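# Tie a tight knot in the rope using two arms

## Task

Form a knot in the rope and pull it tight, so that it stays knotted once the robot lets go.

## Robot and tools

Robot. Two yam_ultra arms, left_arm and right_arm, each a six-joint arm ending in a parallel gripper with a wrist camera. The fingers point along the gripper's +z axis and separate along its y axis. end_effector_position is the spot between the finger pads, roughly 1 cm short of the tips.

Frames. The scene frame has its origin at table-top height, halfway between the two nominal bases: +x points out over the table, +z up, and left_arm sits on the +y side (this is not the image left). Measured base positions: left_arm (+0.034, +0.350, +0.039) m, right_arm (+0.021, -0.268, +0.023) m, both with almost no yaw. All hand positions, quaternions (wxyz), targets and offsets for an arm use that arm's own base frame, so its axes match the scene axes. Fixed cameras and the table use the scene frame. Rotations turn about the Hand target's position.

execute_actions(actions, cameras). actions is a list of actions. Each action is a table of up to 15 rows, and each row is one control step of 1/30 s; a short table repeats its final row until 15 steps are filled. One row is a single list of 14 numbers for both arms together, each in [-1, 1]: left dx, dy, dz, rx, ry, rz, opening, then the same seven for the right arm. The six pose numbers are an offset from that arm's Hand target at the start of the action, never from the row before. 1.0 stands for 0.6 m of travel or 180 degrees; rx, ry, rz form one rotation vector. The same offset sent again moves the arm further. Opening is absolute: +1 means fully open (0.094 m), -1 means shut. Six zeros re-command the current Hand target, and 0 in the opening slot closes the gripper halfway, so resend the present opening to leave a gripper as it is. cameras picks images by name: ["all"], [] or a list. An empty actions list returns images and the full state.

move(target, speed, blend, opening_speed, grip_force, blocking, cameras). target is either one 14-number row as above or a list of up to 15 such rows. Every row is an offset from the Hand targets as they stood when the call began, not from the previous row. The arms travel straight lines and all finish together, within 10 s at most. speed is the top path speed in m/s, 0.002 to 2.9, default 0.25 (turning is capped at twice that number in rad/s); give one value or one per target. blend, in m, rounds the corners of a list; 0 means stop at each point. opening_speed is how fast the openings change, in units per second on the -1 to +1 scale, at least 0.2. grip_force is a per-pad limit of about 10 to 50 N, one value or one per arm, and it stays set; lower forces close slowly. blocking=false returns after about 0.5 s while the motion continues. The result ends with a "move:" line giving the outcome (done, off_target, moving, held, fault). limits=paced means the command was clipped, and limits=held means steps were held back.

wait(seconds): 0 to 10 s with commands held. stop(): brings a running move to rest, which takes some distance. zoom_image(camera, region): region is [x0, y0, x1, y1] in pixels, at most 504 by 504, taken from that camera's latest image. read_manual(section): licence text only. finished_scene(scene): ends scene 1 or 2 for good.

Cameras: cam_head_left, cam_head_right, cam_high, cam_low, cam_left_wrist, cam_right_wrist, each 896x504. The wrist images can lag while the arm is moving.

Reading results. Hand target is the last pose you commanded after clipping, and the next offsets start from it. The gripper often comes to rest a few cm away from it because of friction and weight, which is no sign of contact. Sending another command asks for the target again; if the hand still falls short, send the missing distance as an offset. grip_measured uses the same -1..+1 scale and reads a little wide when the gripper is empty. Tool commands shows what each gripper is currently being sent. Joint torques include the arm's own weight. Motor temperatures are listed too: MOTOR HOT appears at 75 °C, and at 90 °C the arm folds up and stays idle for the rest of the scene. Holding loads, keeping an arm stretched out, or pushing toward a pose it cannot reach all add heat.

Control limits. Each step the commanded orientation is limited to 40 degrees from the measured one. Very small moves may not start. A path close to the arm's own base can flip its shoulder posture, so steer around the base.

Cautions. Nothing may leave the table. No part of the rope may sink more than about a finger's width below the table surface. Keep the two arms, their grippers and their wrist cameras well apart; a press between the arms can fail the scene. Contact by the wrist-camera cable counts as touching. Approach the rope and table slowly, since faster motion and targets set deeper past the contact mean harder impacts. An arm that is blocked keeps pushing until you command it back. To let go, command an opening clearly above grip_measured. Do not release the rope while it is moving, and avoid slams, drops and any fault stops. Loose objects can get small nudges now and then. The knot must hold without the robot before finished_scene is called.

Each tool is called after "Emit:" as name(argument=value, ...), one argument or row to a line, values as JSON.

## Session

Emit:
execute_actions(
  actions=[],
)

Scene clock: 0.00 s.
left_arm: end_effector_position=(+0.3858, +0.0490, +0.1454) grip_measured=+1.000 end_effector_quat_wxyz=(+0.676, -0.118, +0.723, +0.083) | right_arm: end_effector_position=(+0.3726, +0.0314, +0.1682) grip_measured=+1.000 end_effector_quat_wxyz=(+0.715, -0.083, +0.694, +0.029)
Joint positions: left_arm=[-0.01 1.562 0.271 1.216 -0.292 -0.062 0.094] | right_arm=[0.01 1.497 0.199 1.322 -0.15 -0.075 0.094]
Joint velocities: within noise
Joint torques (N m): no reading
Motor temperatures (°C): left_arm=[29 31 29 31 31 31 29] | right_arm=[30 32 33 31 30 31 30]
Heat: left arm: 31 °C; right arm: 33 °C.
Hand target: left_arm +0.3863, +0.0491, +0.1453; +0.675, -0.118, +0.724, +0.083 | right_arm +0.3732, +0.0314, +0.1682; +0.714, -0.083, +0.695, +0.029
Tool commands: left_gripper/opening=+1.0 right_gripper/opening=+1.0

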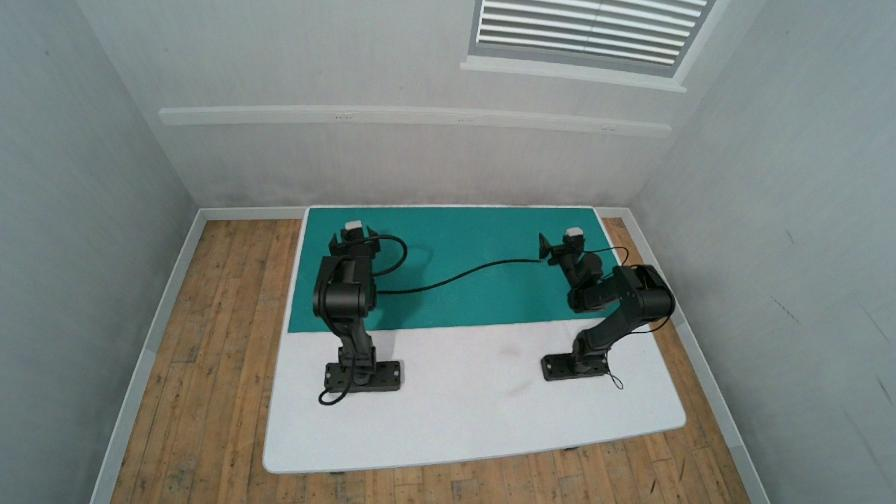

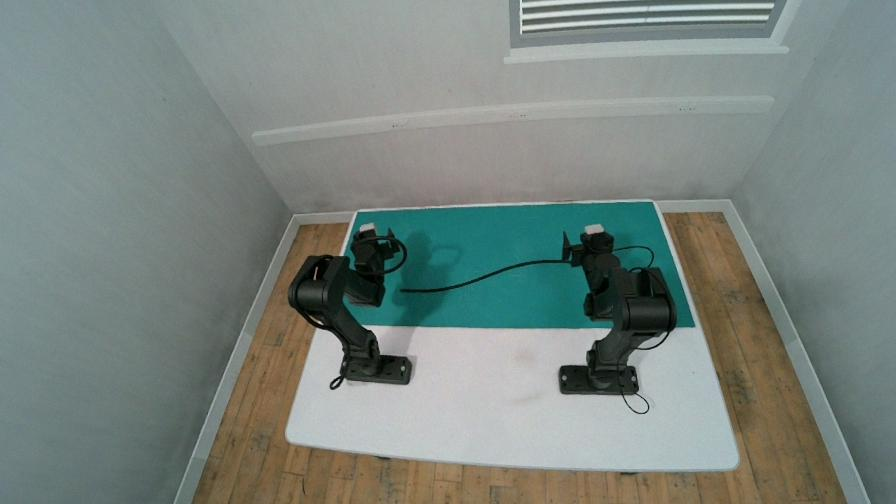

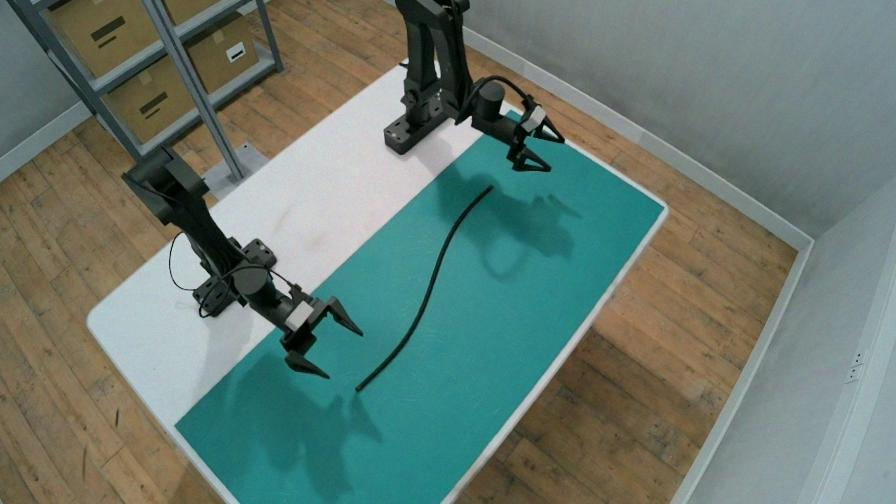

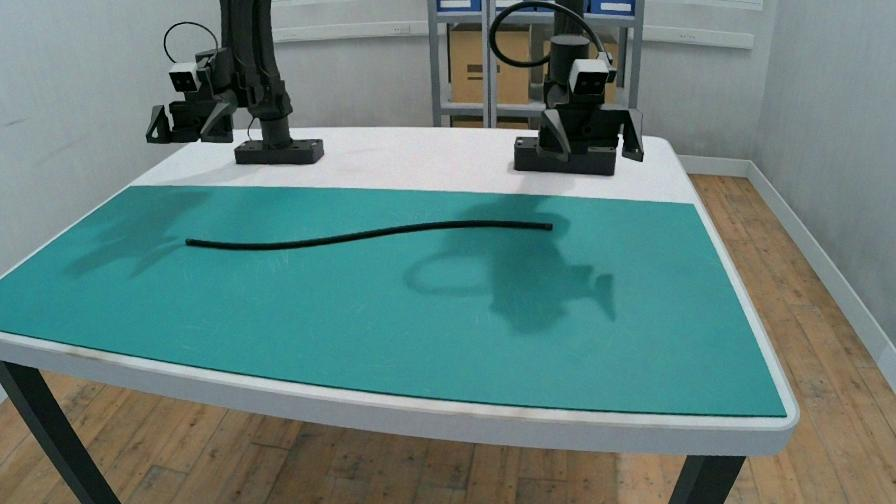

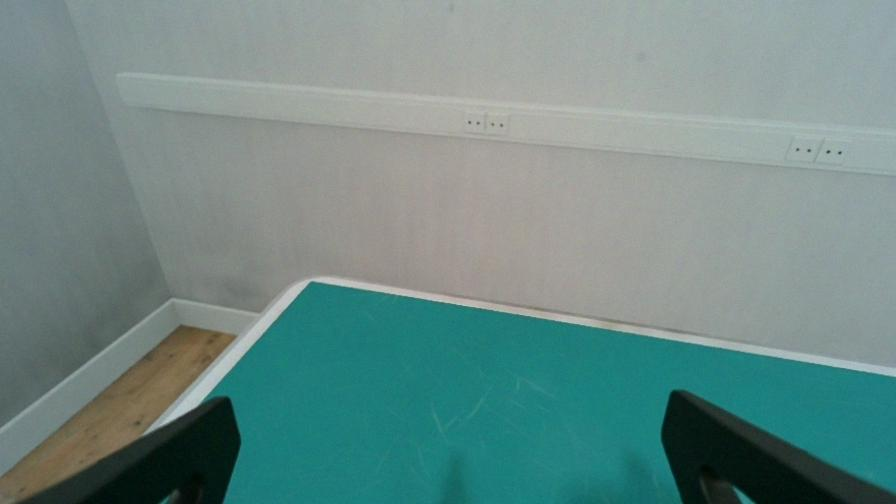

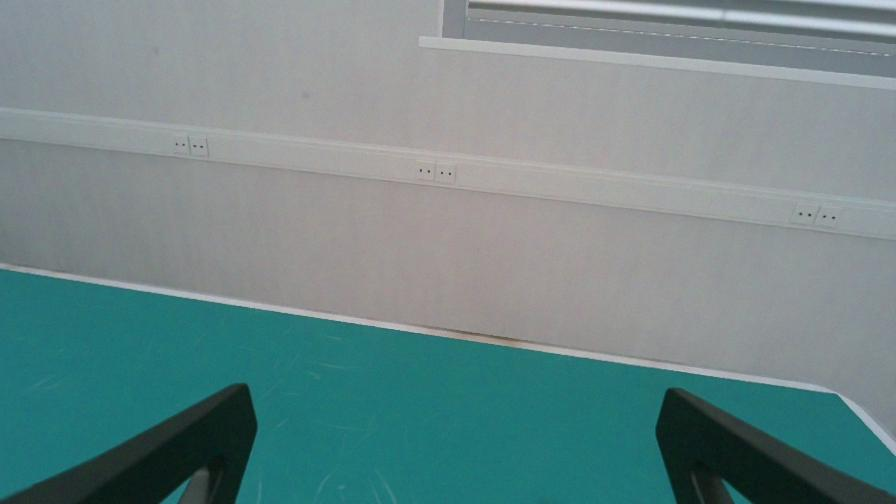

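Emit:
zoom_image(
  camera="cam_high",
  region=[340, 180, 510, 400],
)

Emit:
zoom_image(
  camera="cam_low",
  region=[160, 180, 580, 290],
)

Scaled by 2.291.

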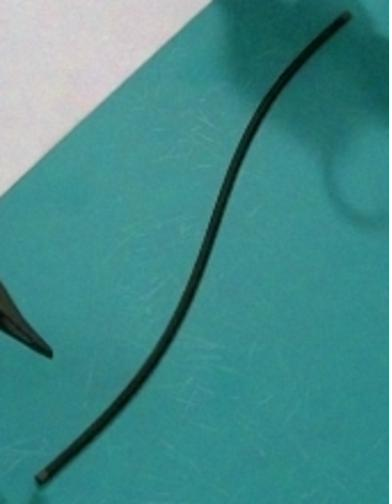

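Scaled by 1.200.

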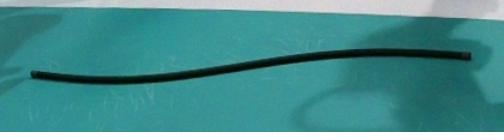

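Emit:
move(
  target=[-0.2055,-0.3085,-0.09,-0.3963,0.3095,0.3168,0.0,0.0097,0.0193,-0.1,0.3842,0.4167,-0.4363,0.0],
  speed=0.3,
  cameras=["cam_high","cam_low","cam_left_wrist","cam_right_wrist"],
)

Scene clock: 117.37 s.
left_arm: end_effector_position=(+0.2602, -0.1366, +0.0877) grip_measured=+0.002 end_effector_quat_wxyz=(-0.002, +0.701, -0.713, +0.005) | right_arm: end_effector_position=(+0.3772, +0.0454, +0.1107) grip_measured=+0.003 end_effector_quat_wxyz=(+0.006, +0.703, +0.711, +0.009)
Joint positions: left_arm=[-0.487 1.657 1.244 -1.146 0 -2.041 0.047] | right_arm=[0.116 1.969 1.726 -1.306 -0.002 1.675 0.047]
Joint torques (N m): left_arm=[0.59 -6.6 9.16 0.09 -0.01 -0.08] | right_arm=[-0.43 -6.87 8.73 0.26 0.02 0.11]
Motor temperatures (°C): left_arm=[29 33 31 40 31 31 29] | right_arm=[30 33 35 41 30 31 30]
Heat: left arm: 40 °C; right arm: 41 °C.
Hand target: left_arm +0.2630, -0.1361, +0.0912; +0.000, +0.707, -0.707, +0.000 | right_arm +0.3790, +0.0432, +0.1083; +0.000, +0.707, +0.707, +0.000
Off the commanded pose: left_arm 0.005 m, 1 deg | right_arm 0.004 m, 1 deg.
move: done
camera_calibration:
cam_left_wrist: T_world_to_cam=[[0.999185, -0.0308909, 0.0259783, -0.264369], [-0.0390047, -0.904522, 0.424638, -0.113439], [0.0103805, -0.425306, -0.90499, 0.111229], [0, 0, 0, 1]] pos_world=[0.258574, -0.0634685, 0.155699]
cam_right_wrist: T_world_to_cam=[[-0.999688, -0.0153948, -0.0196565, 0.380992], [-0.0217051, 0.924955, 0.379457, -0.0346135], [0.0123397, 0.379766, -0.925, 0.165898], [0, 0, 0, 1]] pos_world=[0.378074, -0.0251213, 0.174079]
Images, in order (width x height): cam_high 896x504, cam_low 896x504, cam_left_wrist 896x504, cam_right_wrist 896x504.

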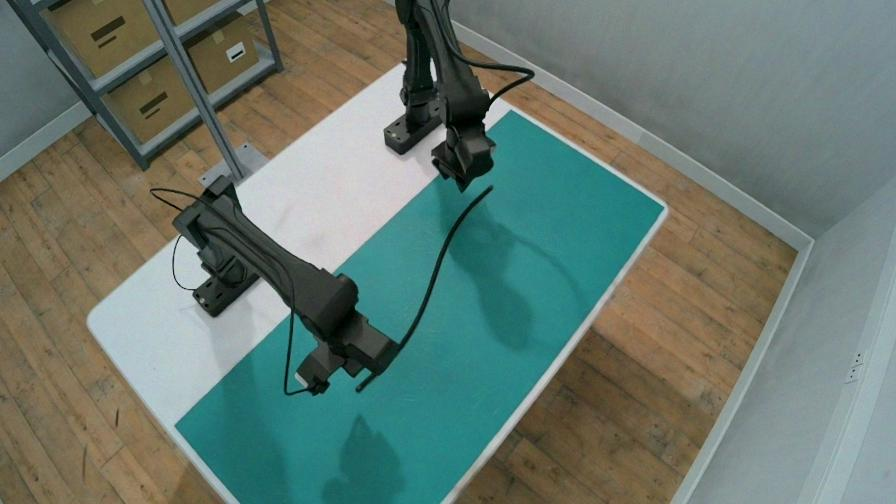

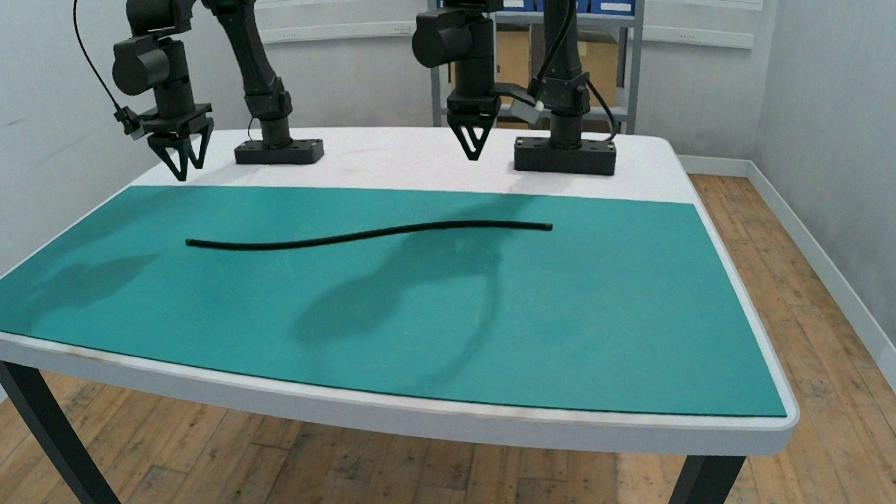

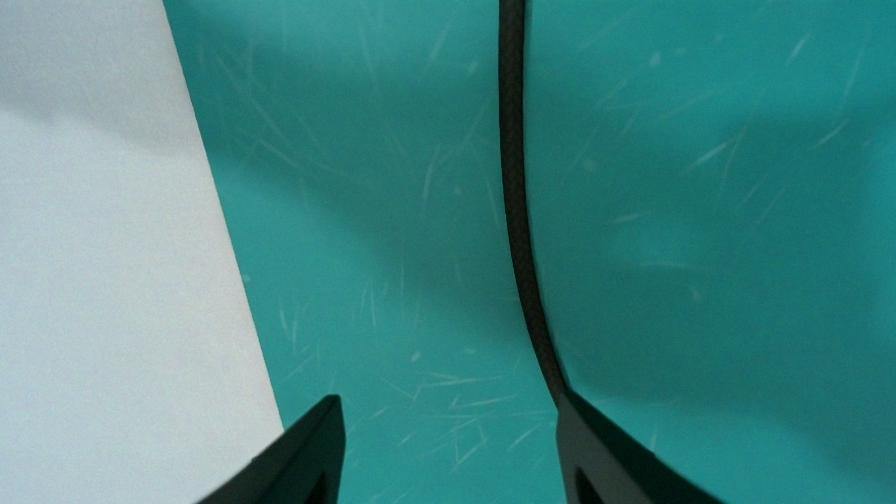

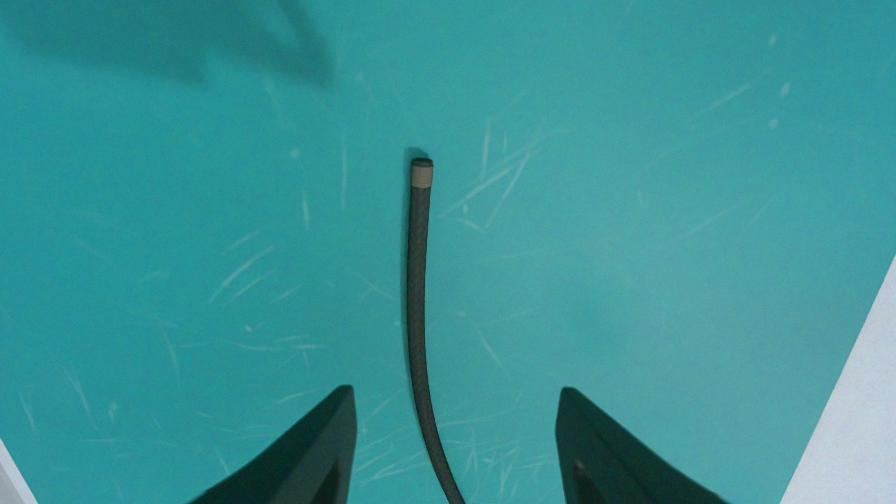

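Emit:
move(
  target=[
    [0.0517,0,-0.15,0,0,0,0,0.025,-0.0103,-0.15,0,0,0,0],
    [0.0517,0,-0.1937,0,0,0,0,0.025,-0.0103,-0.1955,0,0,0,0],
  ],
  speed=[0.25,0.08],
  blend=[0.02,0],
  cameras=["cam_low","cam_left_wrist","cam_right_wrist"],
)

Scene clock: 142.90 s.
left_arm: end_effector_position=(+0.3001, -0.1405, -0.0155) grip_measured=+0.002 end_effector_quat_wxyz=(-0.004, +0.706, -0.708, +0.013) | right_arm: end_effector_position=(+0.4018, +0.0408, +0.0068) grip_measured=+0.003 end_effector_quat_wxyz=(+0.012, +0.706, +0.708, +0.017)
Joint positions: left_arm=[-0.44 1.917 1.126 -0.752 0.001 -2.008 0.047] | right_arm=[0.098 2.116 1.523 -0.937 -0.002 1.666 0.047]
Joint torques (N m): left_arm=[0.39 -8.34 4.52 0.45 -0.02 0.03] | right_arm=[-0.51 -7.69 4.75 0.63 0.02 -0.01]
Heat: left arm: 36 °C; right arm: 37 °C.
Hand target: left_arm +0.2940, -0.1361, -0.0250; +0.000, +0.707, -0.707, +0.000 | right_arm +0.3940, +0.0369, -0.0091; +0.000, +0.707, +0.707, +0.000
Off the commanded pose: left_arm 0.012 m, 2 deg | right_arm 0.018 m, 2 deg.
move: off_target (left_arm, right_arm); blend cut to 0.0137 m at target 1
camera_calibration:
cam_left_wrist: T_world_to_cam=[[0.99901, -0.0173467, 0.040969, -0.299543], [-0.0333449, -0.901559, 0.431369, -0.0728237], [0.0294531, -0.432308, -0.901245, 0.00919995], [0, 0, 0, 1]] pos_world=[0.296547, -0.0668738, 0.0519773]
cam_right_wrist: T_world_to_cam=[[-0.999229, -0.00501493, -0.0389374, 0.402918], [-0.0195018, 0.924191, 0.381434, 0.00876373], [0.0340727, 0.381899, -0.923576, 0.0623974], [0, 0, 0, 1]] pos_world=[0.400652, -0.0299082, 0.0699745]
Images, in order (width x height): cam_low 896x504, cam_left_wrist 896x504, cam_right_wrist 896x504.

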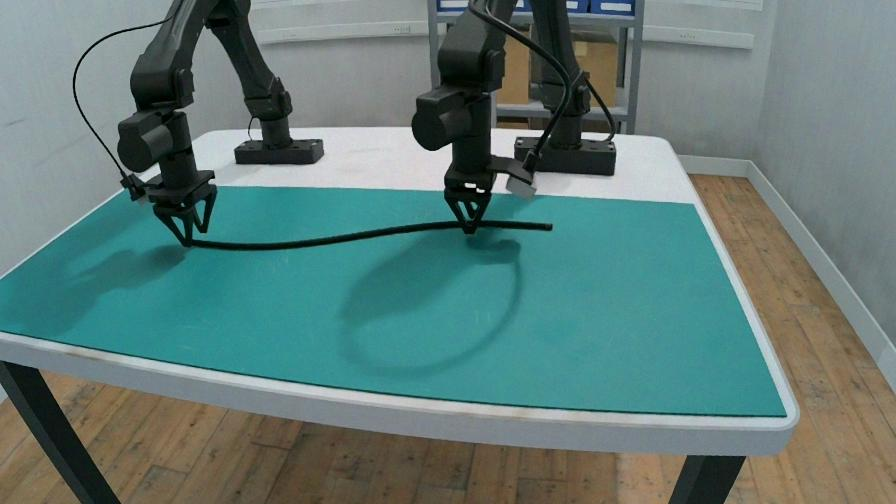

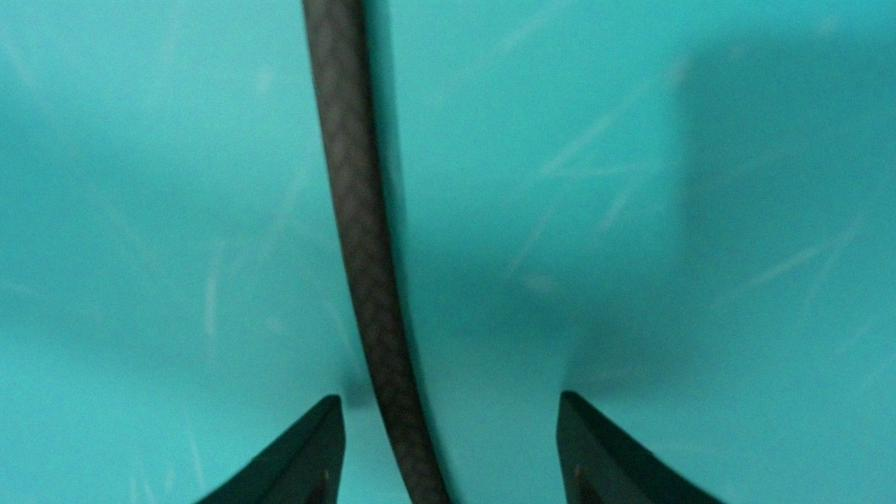

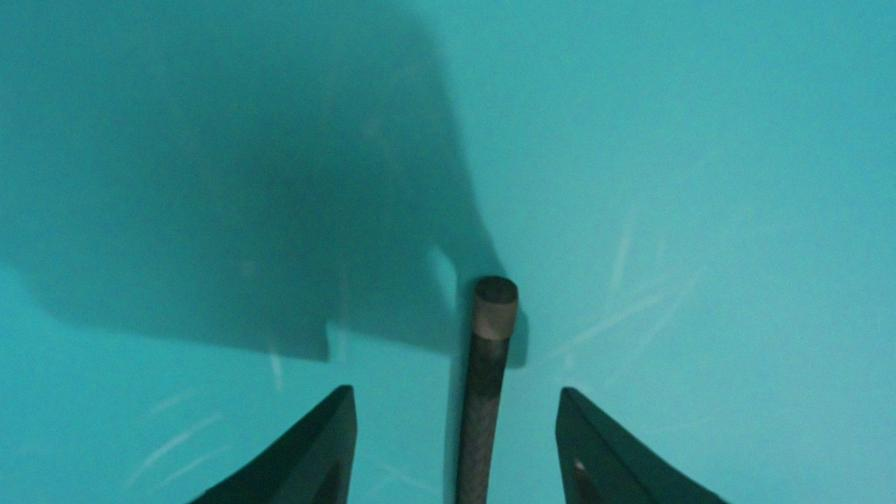

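Emit:
move(
  target=[-0.0,0.007,-0.008,0,0,0,0,-0.012,-0.007,-0.012,0,0,0,0],
  speed=0.05,
  cameras=["cam_low"],
)

Scene clock: 148.23 s.
left_arm: end_effector_position=(+0.3012, -0.1373, -0.0185) grip_measured=+0.002 end_effector_quat_wxyz=(-0.005, +0.706, -0.708, +0.016) | right_arm: end_effector_position=(+0.3936, +0.0384, -0.0059) grip_measured=+0.003 end_effector_quat_wxyz=(+0.008, +0.705, +0.709, +0.012)
Joint positions: left_arm=[-0.43 1.917 1.112 -0.731 0.002 -1.997 0.047] | right_arm=[0.093 2.116 1.469 -0.896 -0.003 1.657 0.047]
Joint torques (N m): left_arm=[0.53 -7.94 4.33 0.46 -0.03 0.02] | right_arm=[-0.88 -8.54 4.55 0.59 0.03 -0.01]
Motor temperatures (°C): left_arm=[29 33 32 36 31 31 29] | right_arm=[30 33 36 36 30 31 30]
Heat: left arm: 36 °C; right arm: 36 °C.
Hand target: left_arm +0.2941, -0.1318, -0.0298; +0.000, +0.707, -0.707, +0.000 | right_arm +0.3868, +0.0326, -0.0163; +0.000, +0.707, +0.707, +0.000
Off the commanded pose: left_arm 0.015 m, 2 deg | right_arm 0.014 m, 2 deg.
move: off_target (left_arm, right_arm)
Images, in order (width x height): cam_low 896x504.

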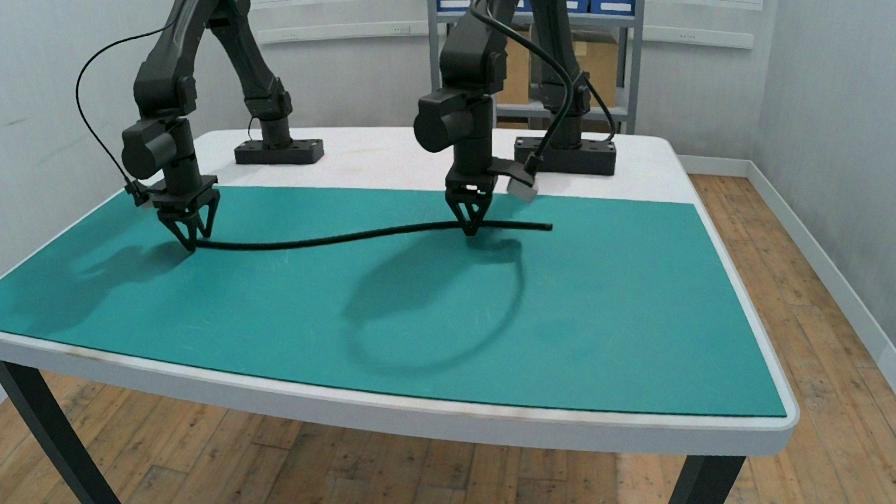

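Emit:
zoom_image(
  camera="cam_low",
  region=[140, 170, 260, 270],
)

Emit:
zoom_image(
  camera="cam_low",
  region=[420, 160, 560, 260],
)

Scaled by 4.200.

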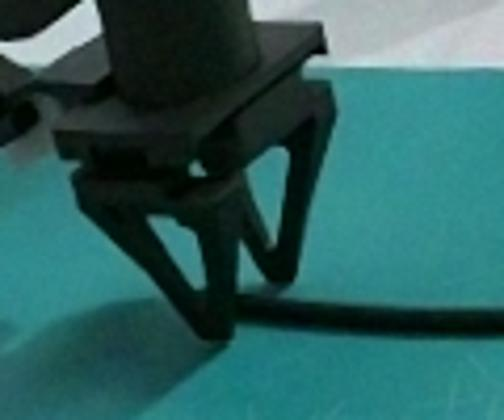

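Scaled by 3.600.

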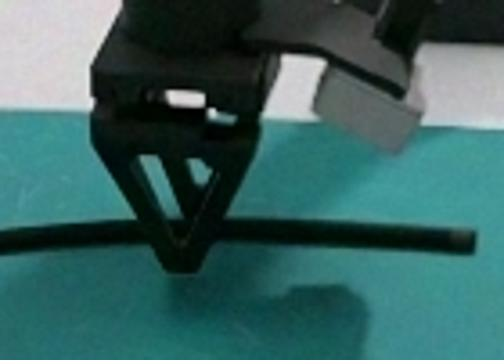

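Emit:
move(
  target=[0,0,0.01,0,0,0,-0.95,0,0,0.01,0,0,0,-0.95],
  speed=0.1,
  opening_speed=1.5,
  cameras=["cam_low","cam_right_wrist","cam_left_wrist"],
)

Scene clock: 166.40 s.
left_arm: end_effector_position=(+0.3012, -0.1374, -0.0185) grip_measured=-0.899 end_effector_quat_wxyz=(-0.005, +0.705, -0.709, +0.017) | right_arm: end_effector_position=(+0.3937, +0.0384, -0.0059) grip_measured=-0.856 end_effector_quat_wxyz=(+0.008, +0.704, +0.710, +0.012)
Joint positions: left_arm=[-0.43 1.917 1.112 -0.731 0.002 -1.996 0.005] | right_arm=[0.093 2.116 1.469 -0.896 -0.003 1.657 0.007]
Joint torques (N m): left_arm=[0.53 -8.91 5.12 0.24 -0.04 0.02] | right_arm=[-0.88 -9.16 5.37 0.39 0.03 -0.01]
Heat: left arm: 35 °C; right arm: 36 °C.
Hand target: left_arm +0.2940, -0.1319, -0.0238; +0.000, +0.707, -0.707, +0.000 | right_arm +0.3868, +0.0326, -0.0103; +0.000, +0.707, +0.707, +0.000
Off the commanded pose: left_arm 0.010 m, 2 deg | right_arm 0.010 m, 2 deg.
move: done
camera_calibration:
cam_left_wrist: T_world_to_cam=[[0.998729, -0.0187152, 0.046793, -0.30053], [-0.0371978, -0.900197, 0.433892, -0.067318], [0.0340025, -0.435082, -0.899749, 0.00610952], [0, 0, 0, 1]] pos_world=[0.297436, -0.0635658, 0.0487685]
cam_right_wrist: T_world_to_cam=[[-0.999605, -0.0104247, -0.0260944, 0.39481], [-0.0195763, 0.924551, 0.380556, 0.0156574], [0.0201585, 0.380917, -0.92439, 0.057373], [0, 0, 0, 1]] pos_world=[0.393804, -0.0322146, 0.0573788]
Images, in order (width x height): cam_low 896x504, cam_left_wrist 896x504, cam_right_wrist 896x504.

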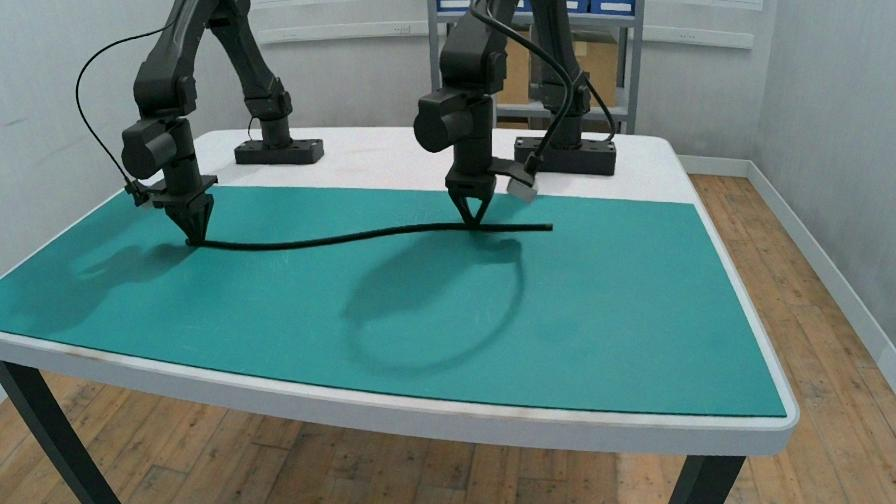

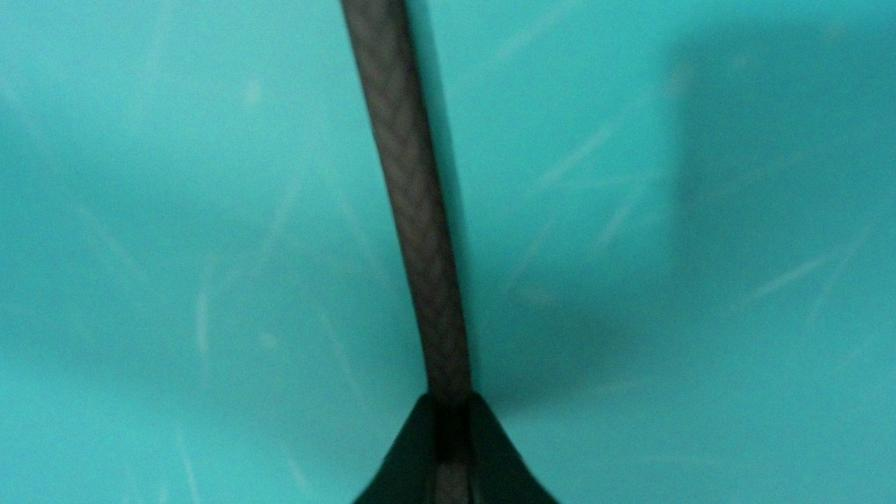

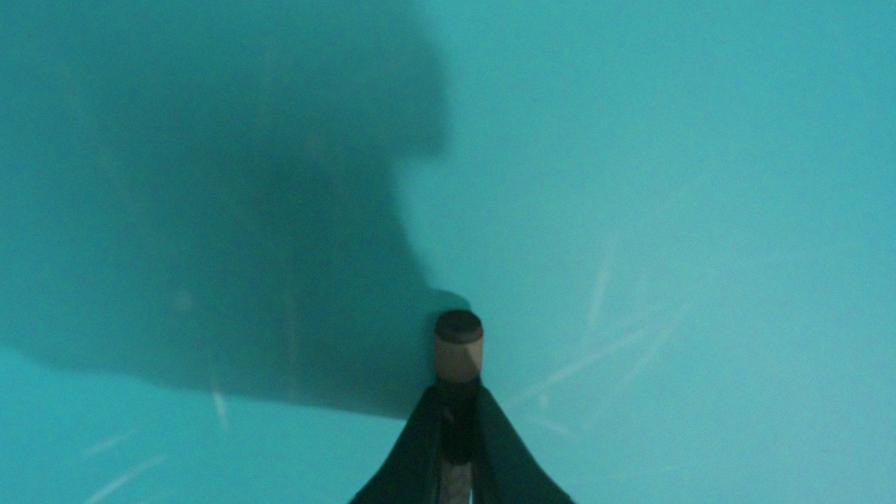

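Emit:
move(
  target=[
    [0,0,0,0,0,0,-0.95,0.012,0.009,0.092,0,0,0,-0.95],
    [0,0,0,0,0,0,-0.95,0.1537,0.2257,0.092,0,0,0.25,-0.95],
    [0,0,0,0,0,0,-0.95,0.187,0.4257,0.092,0,0,0.667,-0.95],
  ],
  speed=0.25,
  blend=[0.02,0.04,0],
  cameras=["cam_high","cam_low","cam_head_left"],
)

Scene clock: 201.93 s.
left_arm: end_effector_position=(+0.3012, -0.1374, -0.0185) grip_measured=-0.899 end_effector_quat_wxyz=(-0.005, +0.705, -0.709, +0.017) | right_arm: end_effector_position=(+0.4947, +0.2823, +0.0569) grip_measured=-0.856 end_effector_quat_wxyz=(+0.128, -0.251, +0.959, +0.036)
Joint positions: left_arm=[-0.43 1.917 1.112 -0.731 0.002 -1.996 0.005] | right_arm=[0.516 2.753 2.836 -1.386 -0.004 0.004 0.007]
Joint torques (N m): left_arm=[0.54 -8.91 5.09 0.24 -0.03 0.03] | right_arm=[0.43 -10.54 8.83 1.24 0.02 0]
Heat: left arm: 35 °C; right arm: 36 °C.
Hand target: left_arm +0.2940, -0.1319, -0.0238; +0.000, +0.707, -0.707, +0.000 | right_arm +0.4989, +0.2880, +0.0450; +0.000, -0.259, +0.966, +0.000
Off the commanded pose: left_arm 0.010 m, 2 deg | right_arm 0.014 m, 15 deg.
elbow stopped short (right arm): the move would have taken joint 3 (elbow) straighter than the controller allows.
move: off_target (right_arm)
Images, in order (width x height): cam_head_left 896x504, cam_high 896x504, cam_low 896x504.

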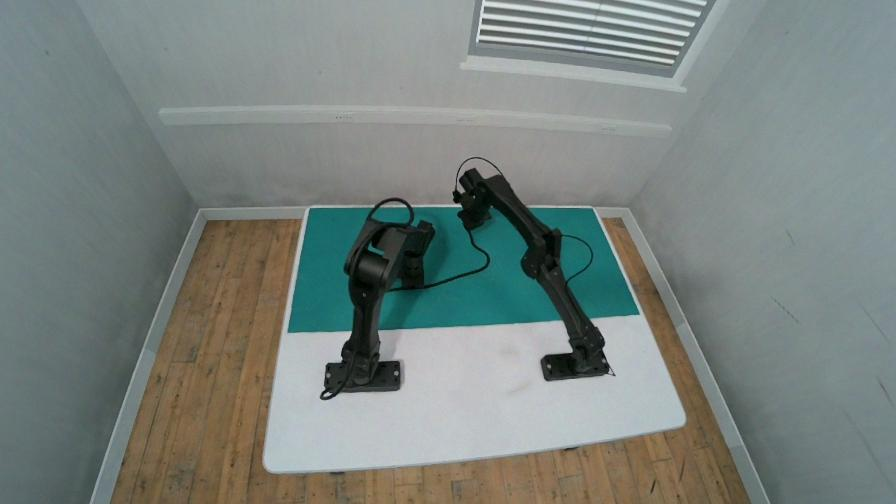

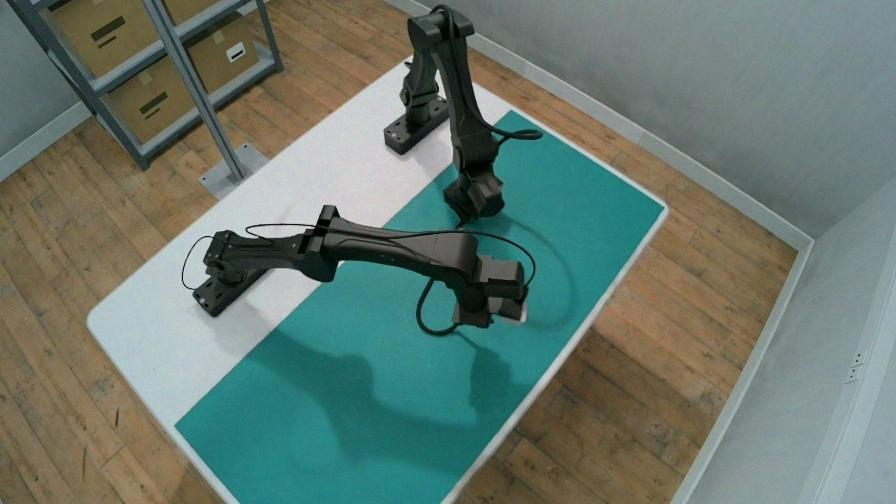

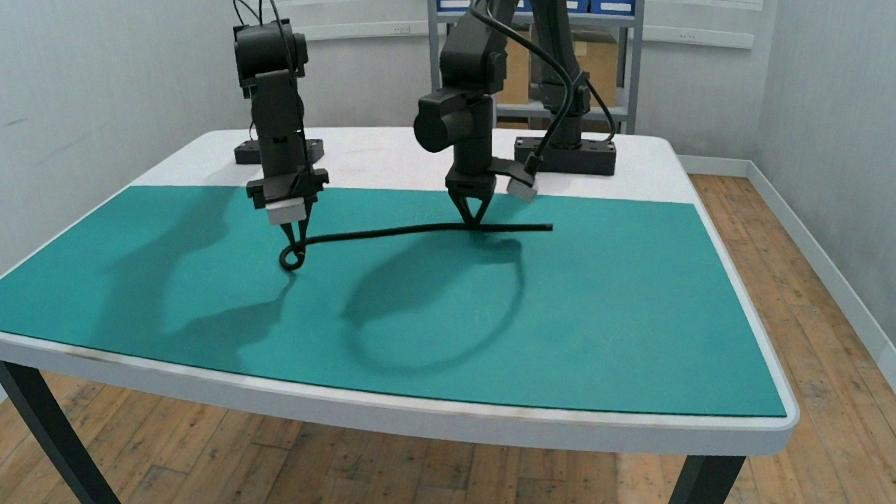

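Emit:
move(
  target=[
    [0,0,0,0,0,0,-0.95,-0.1315,0.0867,0,0,0,0.444,-0.95],
    [0,0,0,0,0,0,-0.95,-0.248,0.0867,0,0,0,0.667,-0.95],
    [0,0,0,0,0,0,-0.95,-0.415,0.0367,0,0,0,0.75,-0.95],
  ],
  speed=0.22,
  blend=[0.03,0.03,0],
  cameras=["cam_high","cam_low","cam_head_left","cam_right_wrist"],
)

Scene clock: 213.63 s.
left_arm: end_effector_position=(+0.3012, -0.1374, -0.0185) grip_measured=-0.899 end_effector_quat_wxyz=(-0.005, +0.705, -0.709, +0.017) | right_arm: end_effector_position=(+0.4376, +0.3283, +0.0520) grip_measured=-0.856 end_effector_quat_wxyz=(-0.089, +0.722, -0.686, +0.002)
Joint positions: left_arm=[-0.43 1.917 1.112 -0.731 0.002 -1.996 0.005] | right_arm=[0.632 2.753 2.836 -1.478 -0.028 -0.986 0.007]
Joint torques (N m): left_arm=[0.54 -8.91 5.12 0.24 -0.02 0.03] | right_arm=[-0.08 -13.22 6.31 0.9 -0.02 0.07]
Motor temperatures (°C): left_arm=[29 36 32 34 31 31 31] | right_arm=[30 38 37 35 30 31 31]
Heat: left arm: 36 °C; right arm: 38 °C.
Hand target: left_arm +0.2940, -0.1319, -0.0238; +0.000, +0.707, -0.707, +0.000 | right_arm +0.4381, +0.3278, +0.0520; -0.089, +0.720, -0.688, +0.001 (not the last commanded pose)
Off the commanded pose: left_arm 0.010 m, 2 deg | right_arm 0.189 m, 73 deg.
elbow stopped short (right arm): the move would have taken joint 3 (elbow) straighter than the controller allows.
move: held (right_arm; a check stopped the path); path passed 0 of 3 targets; limits=held
pose unreachable (right arm): on one or more control steps of this call, first in action 0 (counted from 0), this arm could not follow its commanded pose, so it was not sent that pose on those steps. It may still have moved: this result reports where it is.
cause: moving toward the commanded pose would bring a part of the arm too close to another arm (this arm's wrist camera and the left arm's wrist (the part past joint 4), 11 mm apart when this arm was first held).
camera_calibration:
cam_right_wrist: T_world_to_cam=[[0.990173, 0.0446336, 0.132533, -0.453838], [0.00878246, -0.965676, 0.2596, 0.340923], [0.13957, -0.255885, -0.956579, 0.158033], [0, 0, 0, 1]] pos_world=[0.424327, 0.389916, 0.122815]
Images, in order (width x height): cam_head_left 896x504, cam_high 896x504, cam_low 896x504, cam_right_wrist 896x504.

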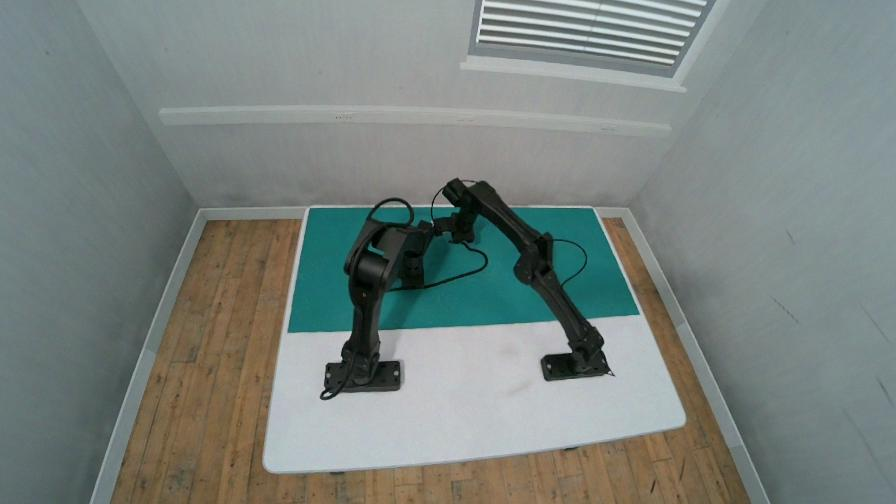

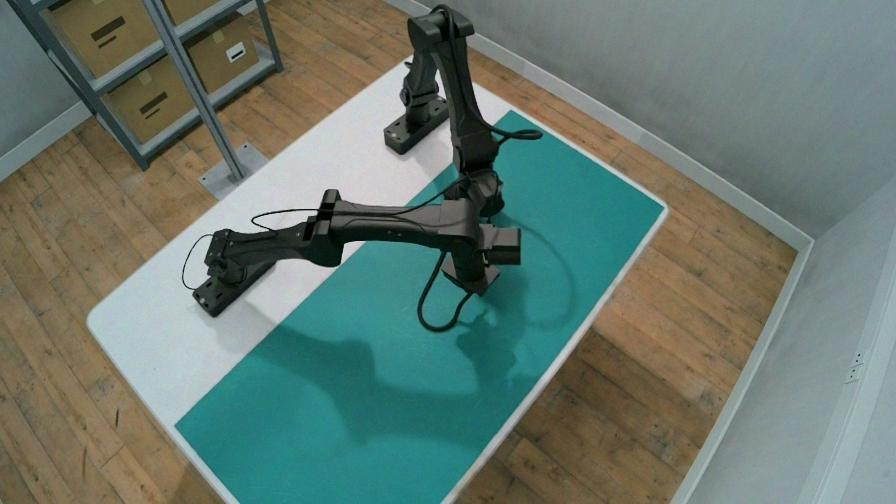

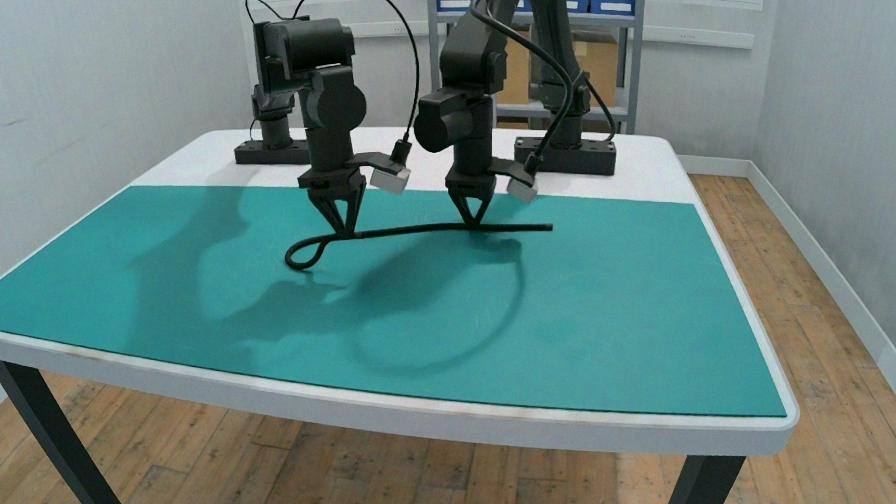

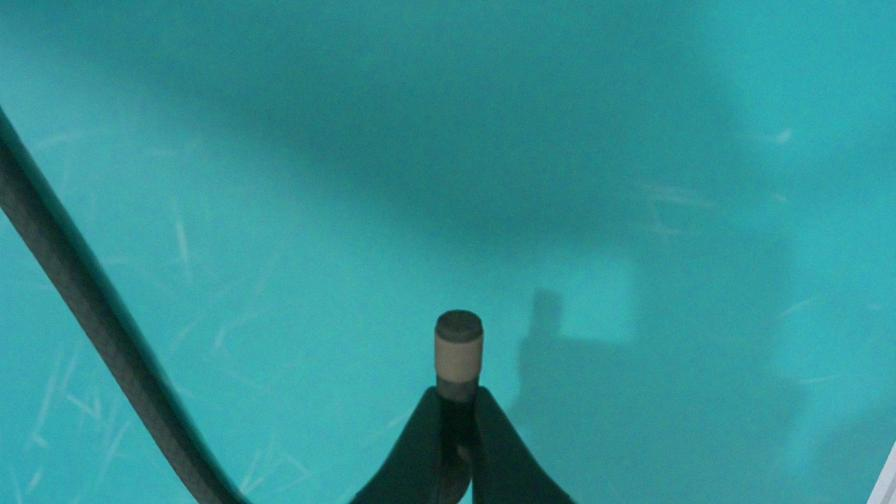

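Emit:
move(
  target=[
    [0,0,0,0,0,0,-0.5,0,0,0,0,0,0,-0.95],
    [0,0,0,0,0,0,-0.4,0,0,0,0,0,0,-0.95],
    [0,0,0.12,0,0,0,-0.4,0,0,0,0,0,0,-0.95],
    [0,0.22,0.25,0,0,0,0,0,0,0,0,0,0,-0.95],
  ],
  speed=0.25,
  blend=[0,0,0.04,0],
  cameras=["cam_high","cam_low"],
)

Scene clock: 225.17 s.
left_arm: end_effector_position=(+0.2921, -0.0003, +0.1155) grip_measured=-0.002 end_effector_quat_wxyz=(+0.009, +0.708, -0.706, -0.004) | right_arm: end_effector_position=(+0.4377, +0.3283, +0.0520) grip_measured=-0.856 end_effector_quat_wxyz=(-0.089, +0.722, -0.686, +0.002)
Joint positions: left_arm=[0 1.666 1.365 -1.288 0.007 -1.575 0.047] | right_arm=[0.632 2.753 2.836 -1.478 -0.028 -0.986 0.007]
Joint torques (N m): left_arm=[-0.1 -9.16 8.91 0.07 -0.08 0.03] | right_arm=[-0.13 -13.22 6.34 0.9 -0.02 0.07]
Heat: left arm: 36 °C; right arm: 41 °C.
Hand target: left_arm +0.2940, +0.0002, +0.1263; +0.000, +0.707, -0.707, +0.000 | right_arm +0.4381, +0.3278, +0.0520; -0.089, +0.720, -0.688, +0.001
Off the commanded pose: left_arm 0.011 m, 1 deg | right_arm 0.001 m, 0 deg.
move: off_target (left_arm); blend cut to 0.0359 m at target 3; target 4's new opening was sent with left_arm's hand 0.011 m and 1 deg from that target
Images, in order (width x height): cam_high 896x504, cam_low 896x504.

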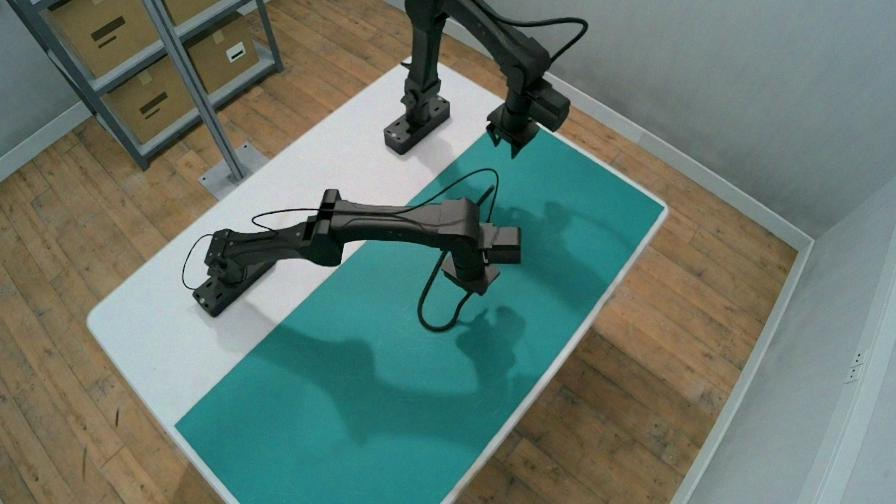

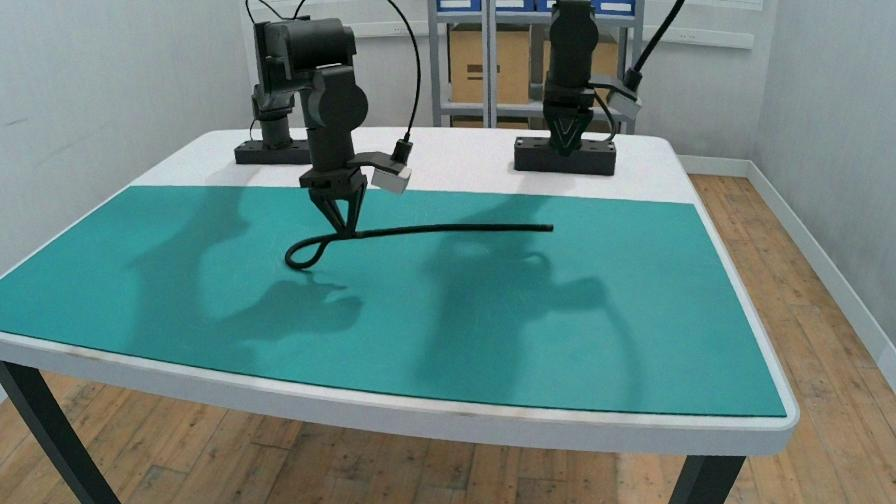

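Emit:
move(
  target=[
    [0,0,0,0,0,0,0,-0.13,0.0,0,0,0,0.31,-0.95],
    [0,0,0,0,0,0,0,-0.31,-0.045,0,0,0,0.41,-0.95],
  ],
  speed=0.2,
  blend=[0.03,0],
  cameras=["cam_high","cam_low","cam_right_wrist"],
)

Scene clock: 240.70 s.
left_arm: end_effector_position=(+0.2921, -0.0003, +0.1155) grip_measured=-0.002 end_effector_quat_wxyz=(+0.009, +0.708, -0.706, -0.004) | right_arm: end_effector_position=(+0.2582, +0.3012, +0.0453) grip_measured=-0.856 end_effector_quat_wxyz=(-0.063, +0.989, -0.125, -0.050)
Joint positions: left_arm=[0 1.666 1.365 -1.288 0.007 -1.575 0.047] | right_arm=[0.789 2.048 1.569 -1.054 -0.156 -2.098 0.007]
Joint torques (N m): left_arm=[-0.1 -9.18 8.88 0.07 -0.08 0.03] | right_arm=[0.29 -11.78 4.62 0.63 -0.2 -0.04]
Motor temperatures (°C): left_arm=[29 35 33 34 31 31 30] | right_arm=[30 43 36 34 30 31 31]
Heat: left arm: 35 °C; right arm: 43 °C.
Hand target: left_arm +0.2940, +0.0002, +0.1263; +0.000, +0.707, -0.707, +0.000 | right_arm +0.2521, +0.3007, +0.0519; -0.072, +0.989, -0.118, -0.053
Off the commanded pose: left_arm 0.011 m, 1 deg | right_arm 0.009 m, 1 deg.
joint sent to its limit (right arm) — joint 6 (wrist roll), lower limit. The joint targets still meet the commanded pose.
move: off_target (left_arm)
camera_calibration:
cam_right_wrist: T_world_to_cam=[[0.250943, 0.9613, 0.113711, -0.35841], [0.924893, -0.272773, 0.264894, -0.127434], [0.28566, 0.0386972, -0.95755, 0.0433345], [0, 0, 0, 1]] pos_world=[0.195425, 0.308102, 0.116007]
Images, in order (width x height): cam_high 896x504, cam_low 896x504, cam_right_wrist 896x504.

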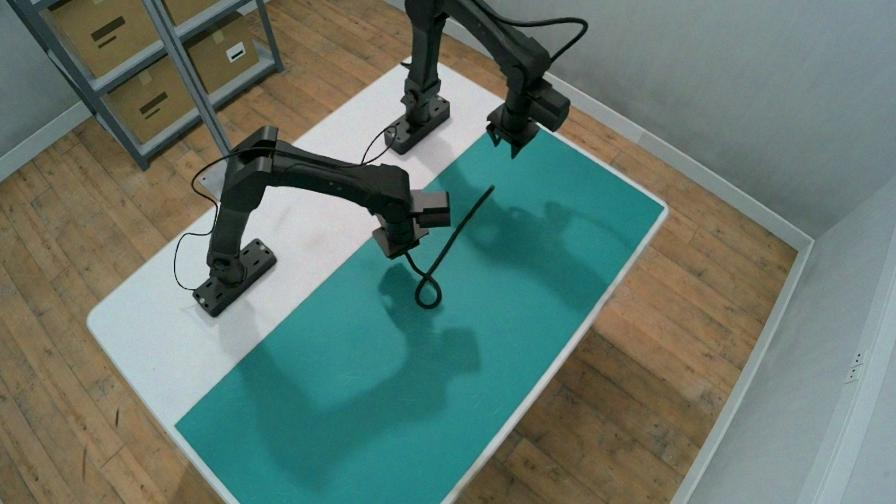

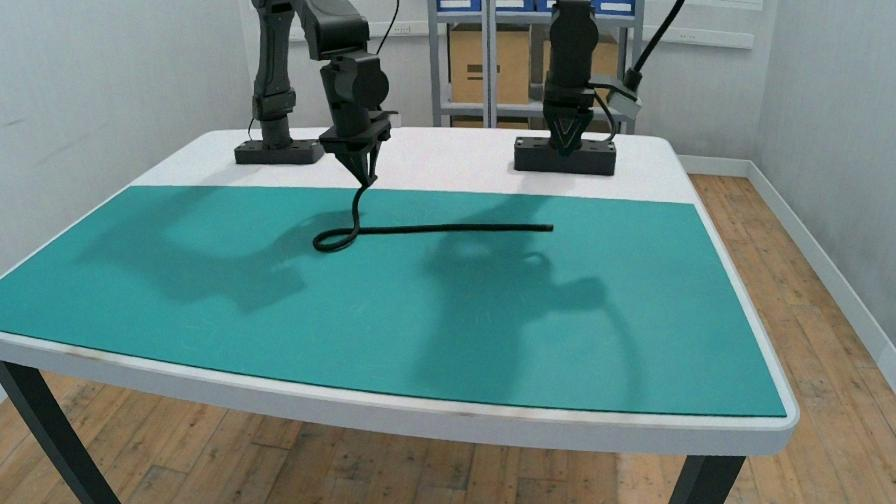

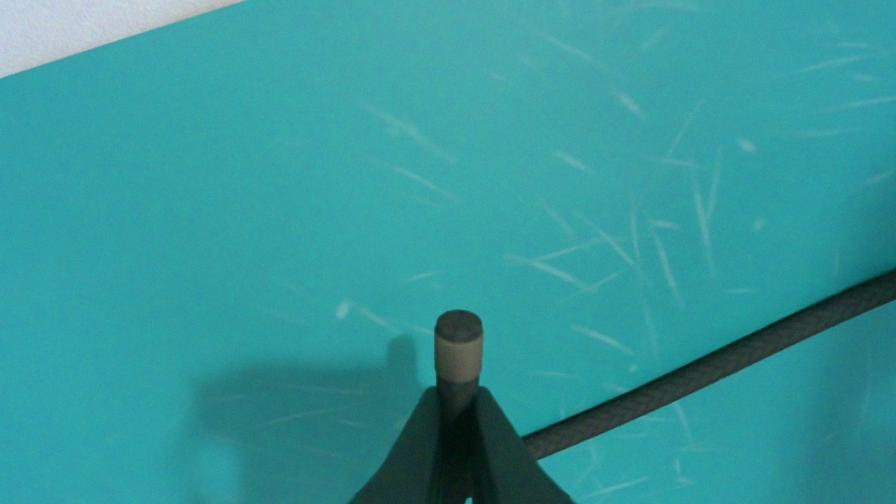

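Emit:
zoom_image(
  camera="cam_high",
  region=[360, 170, 510, 320],
)

Scaled by 3.360.

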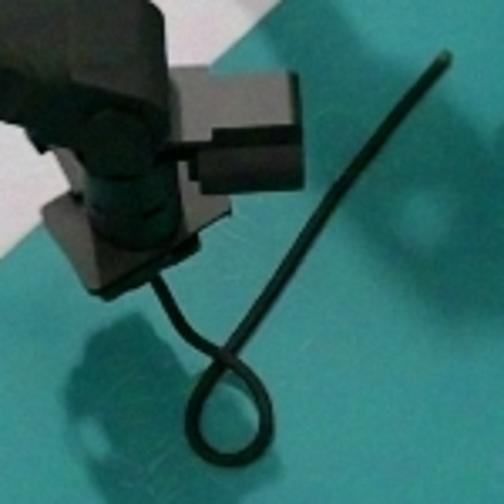

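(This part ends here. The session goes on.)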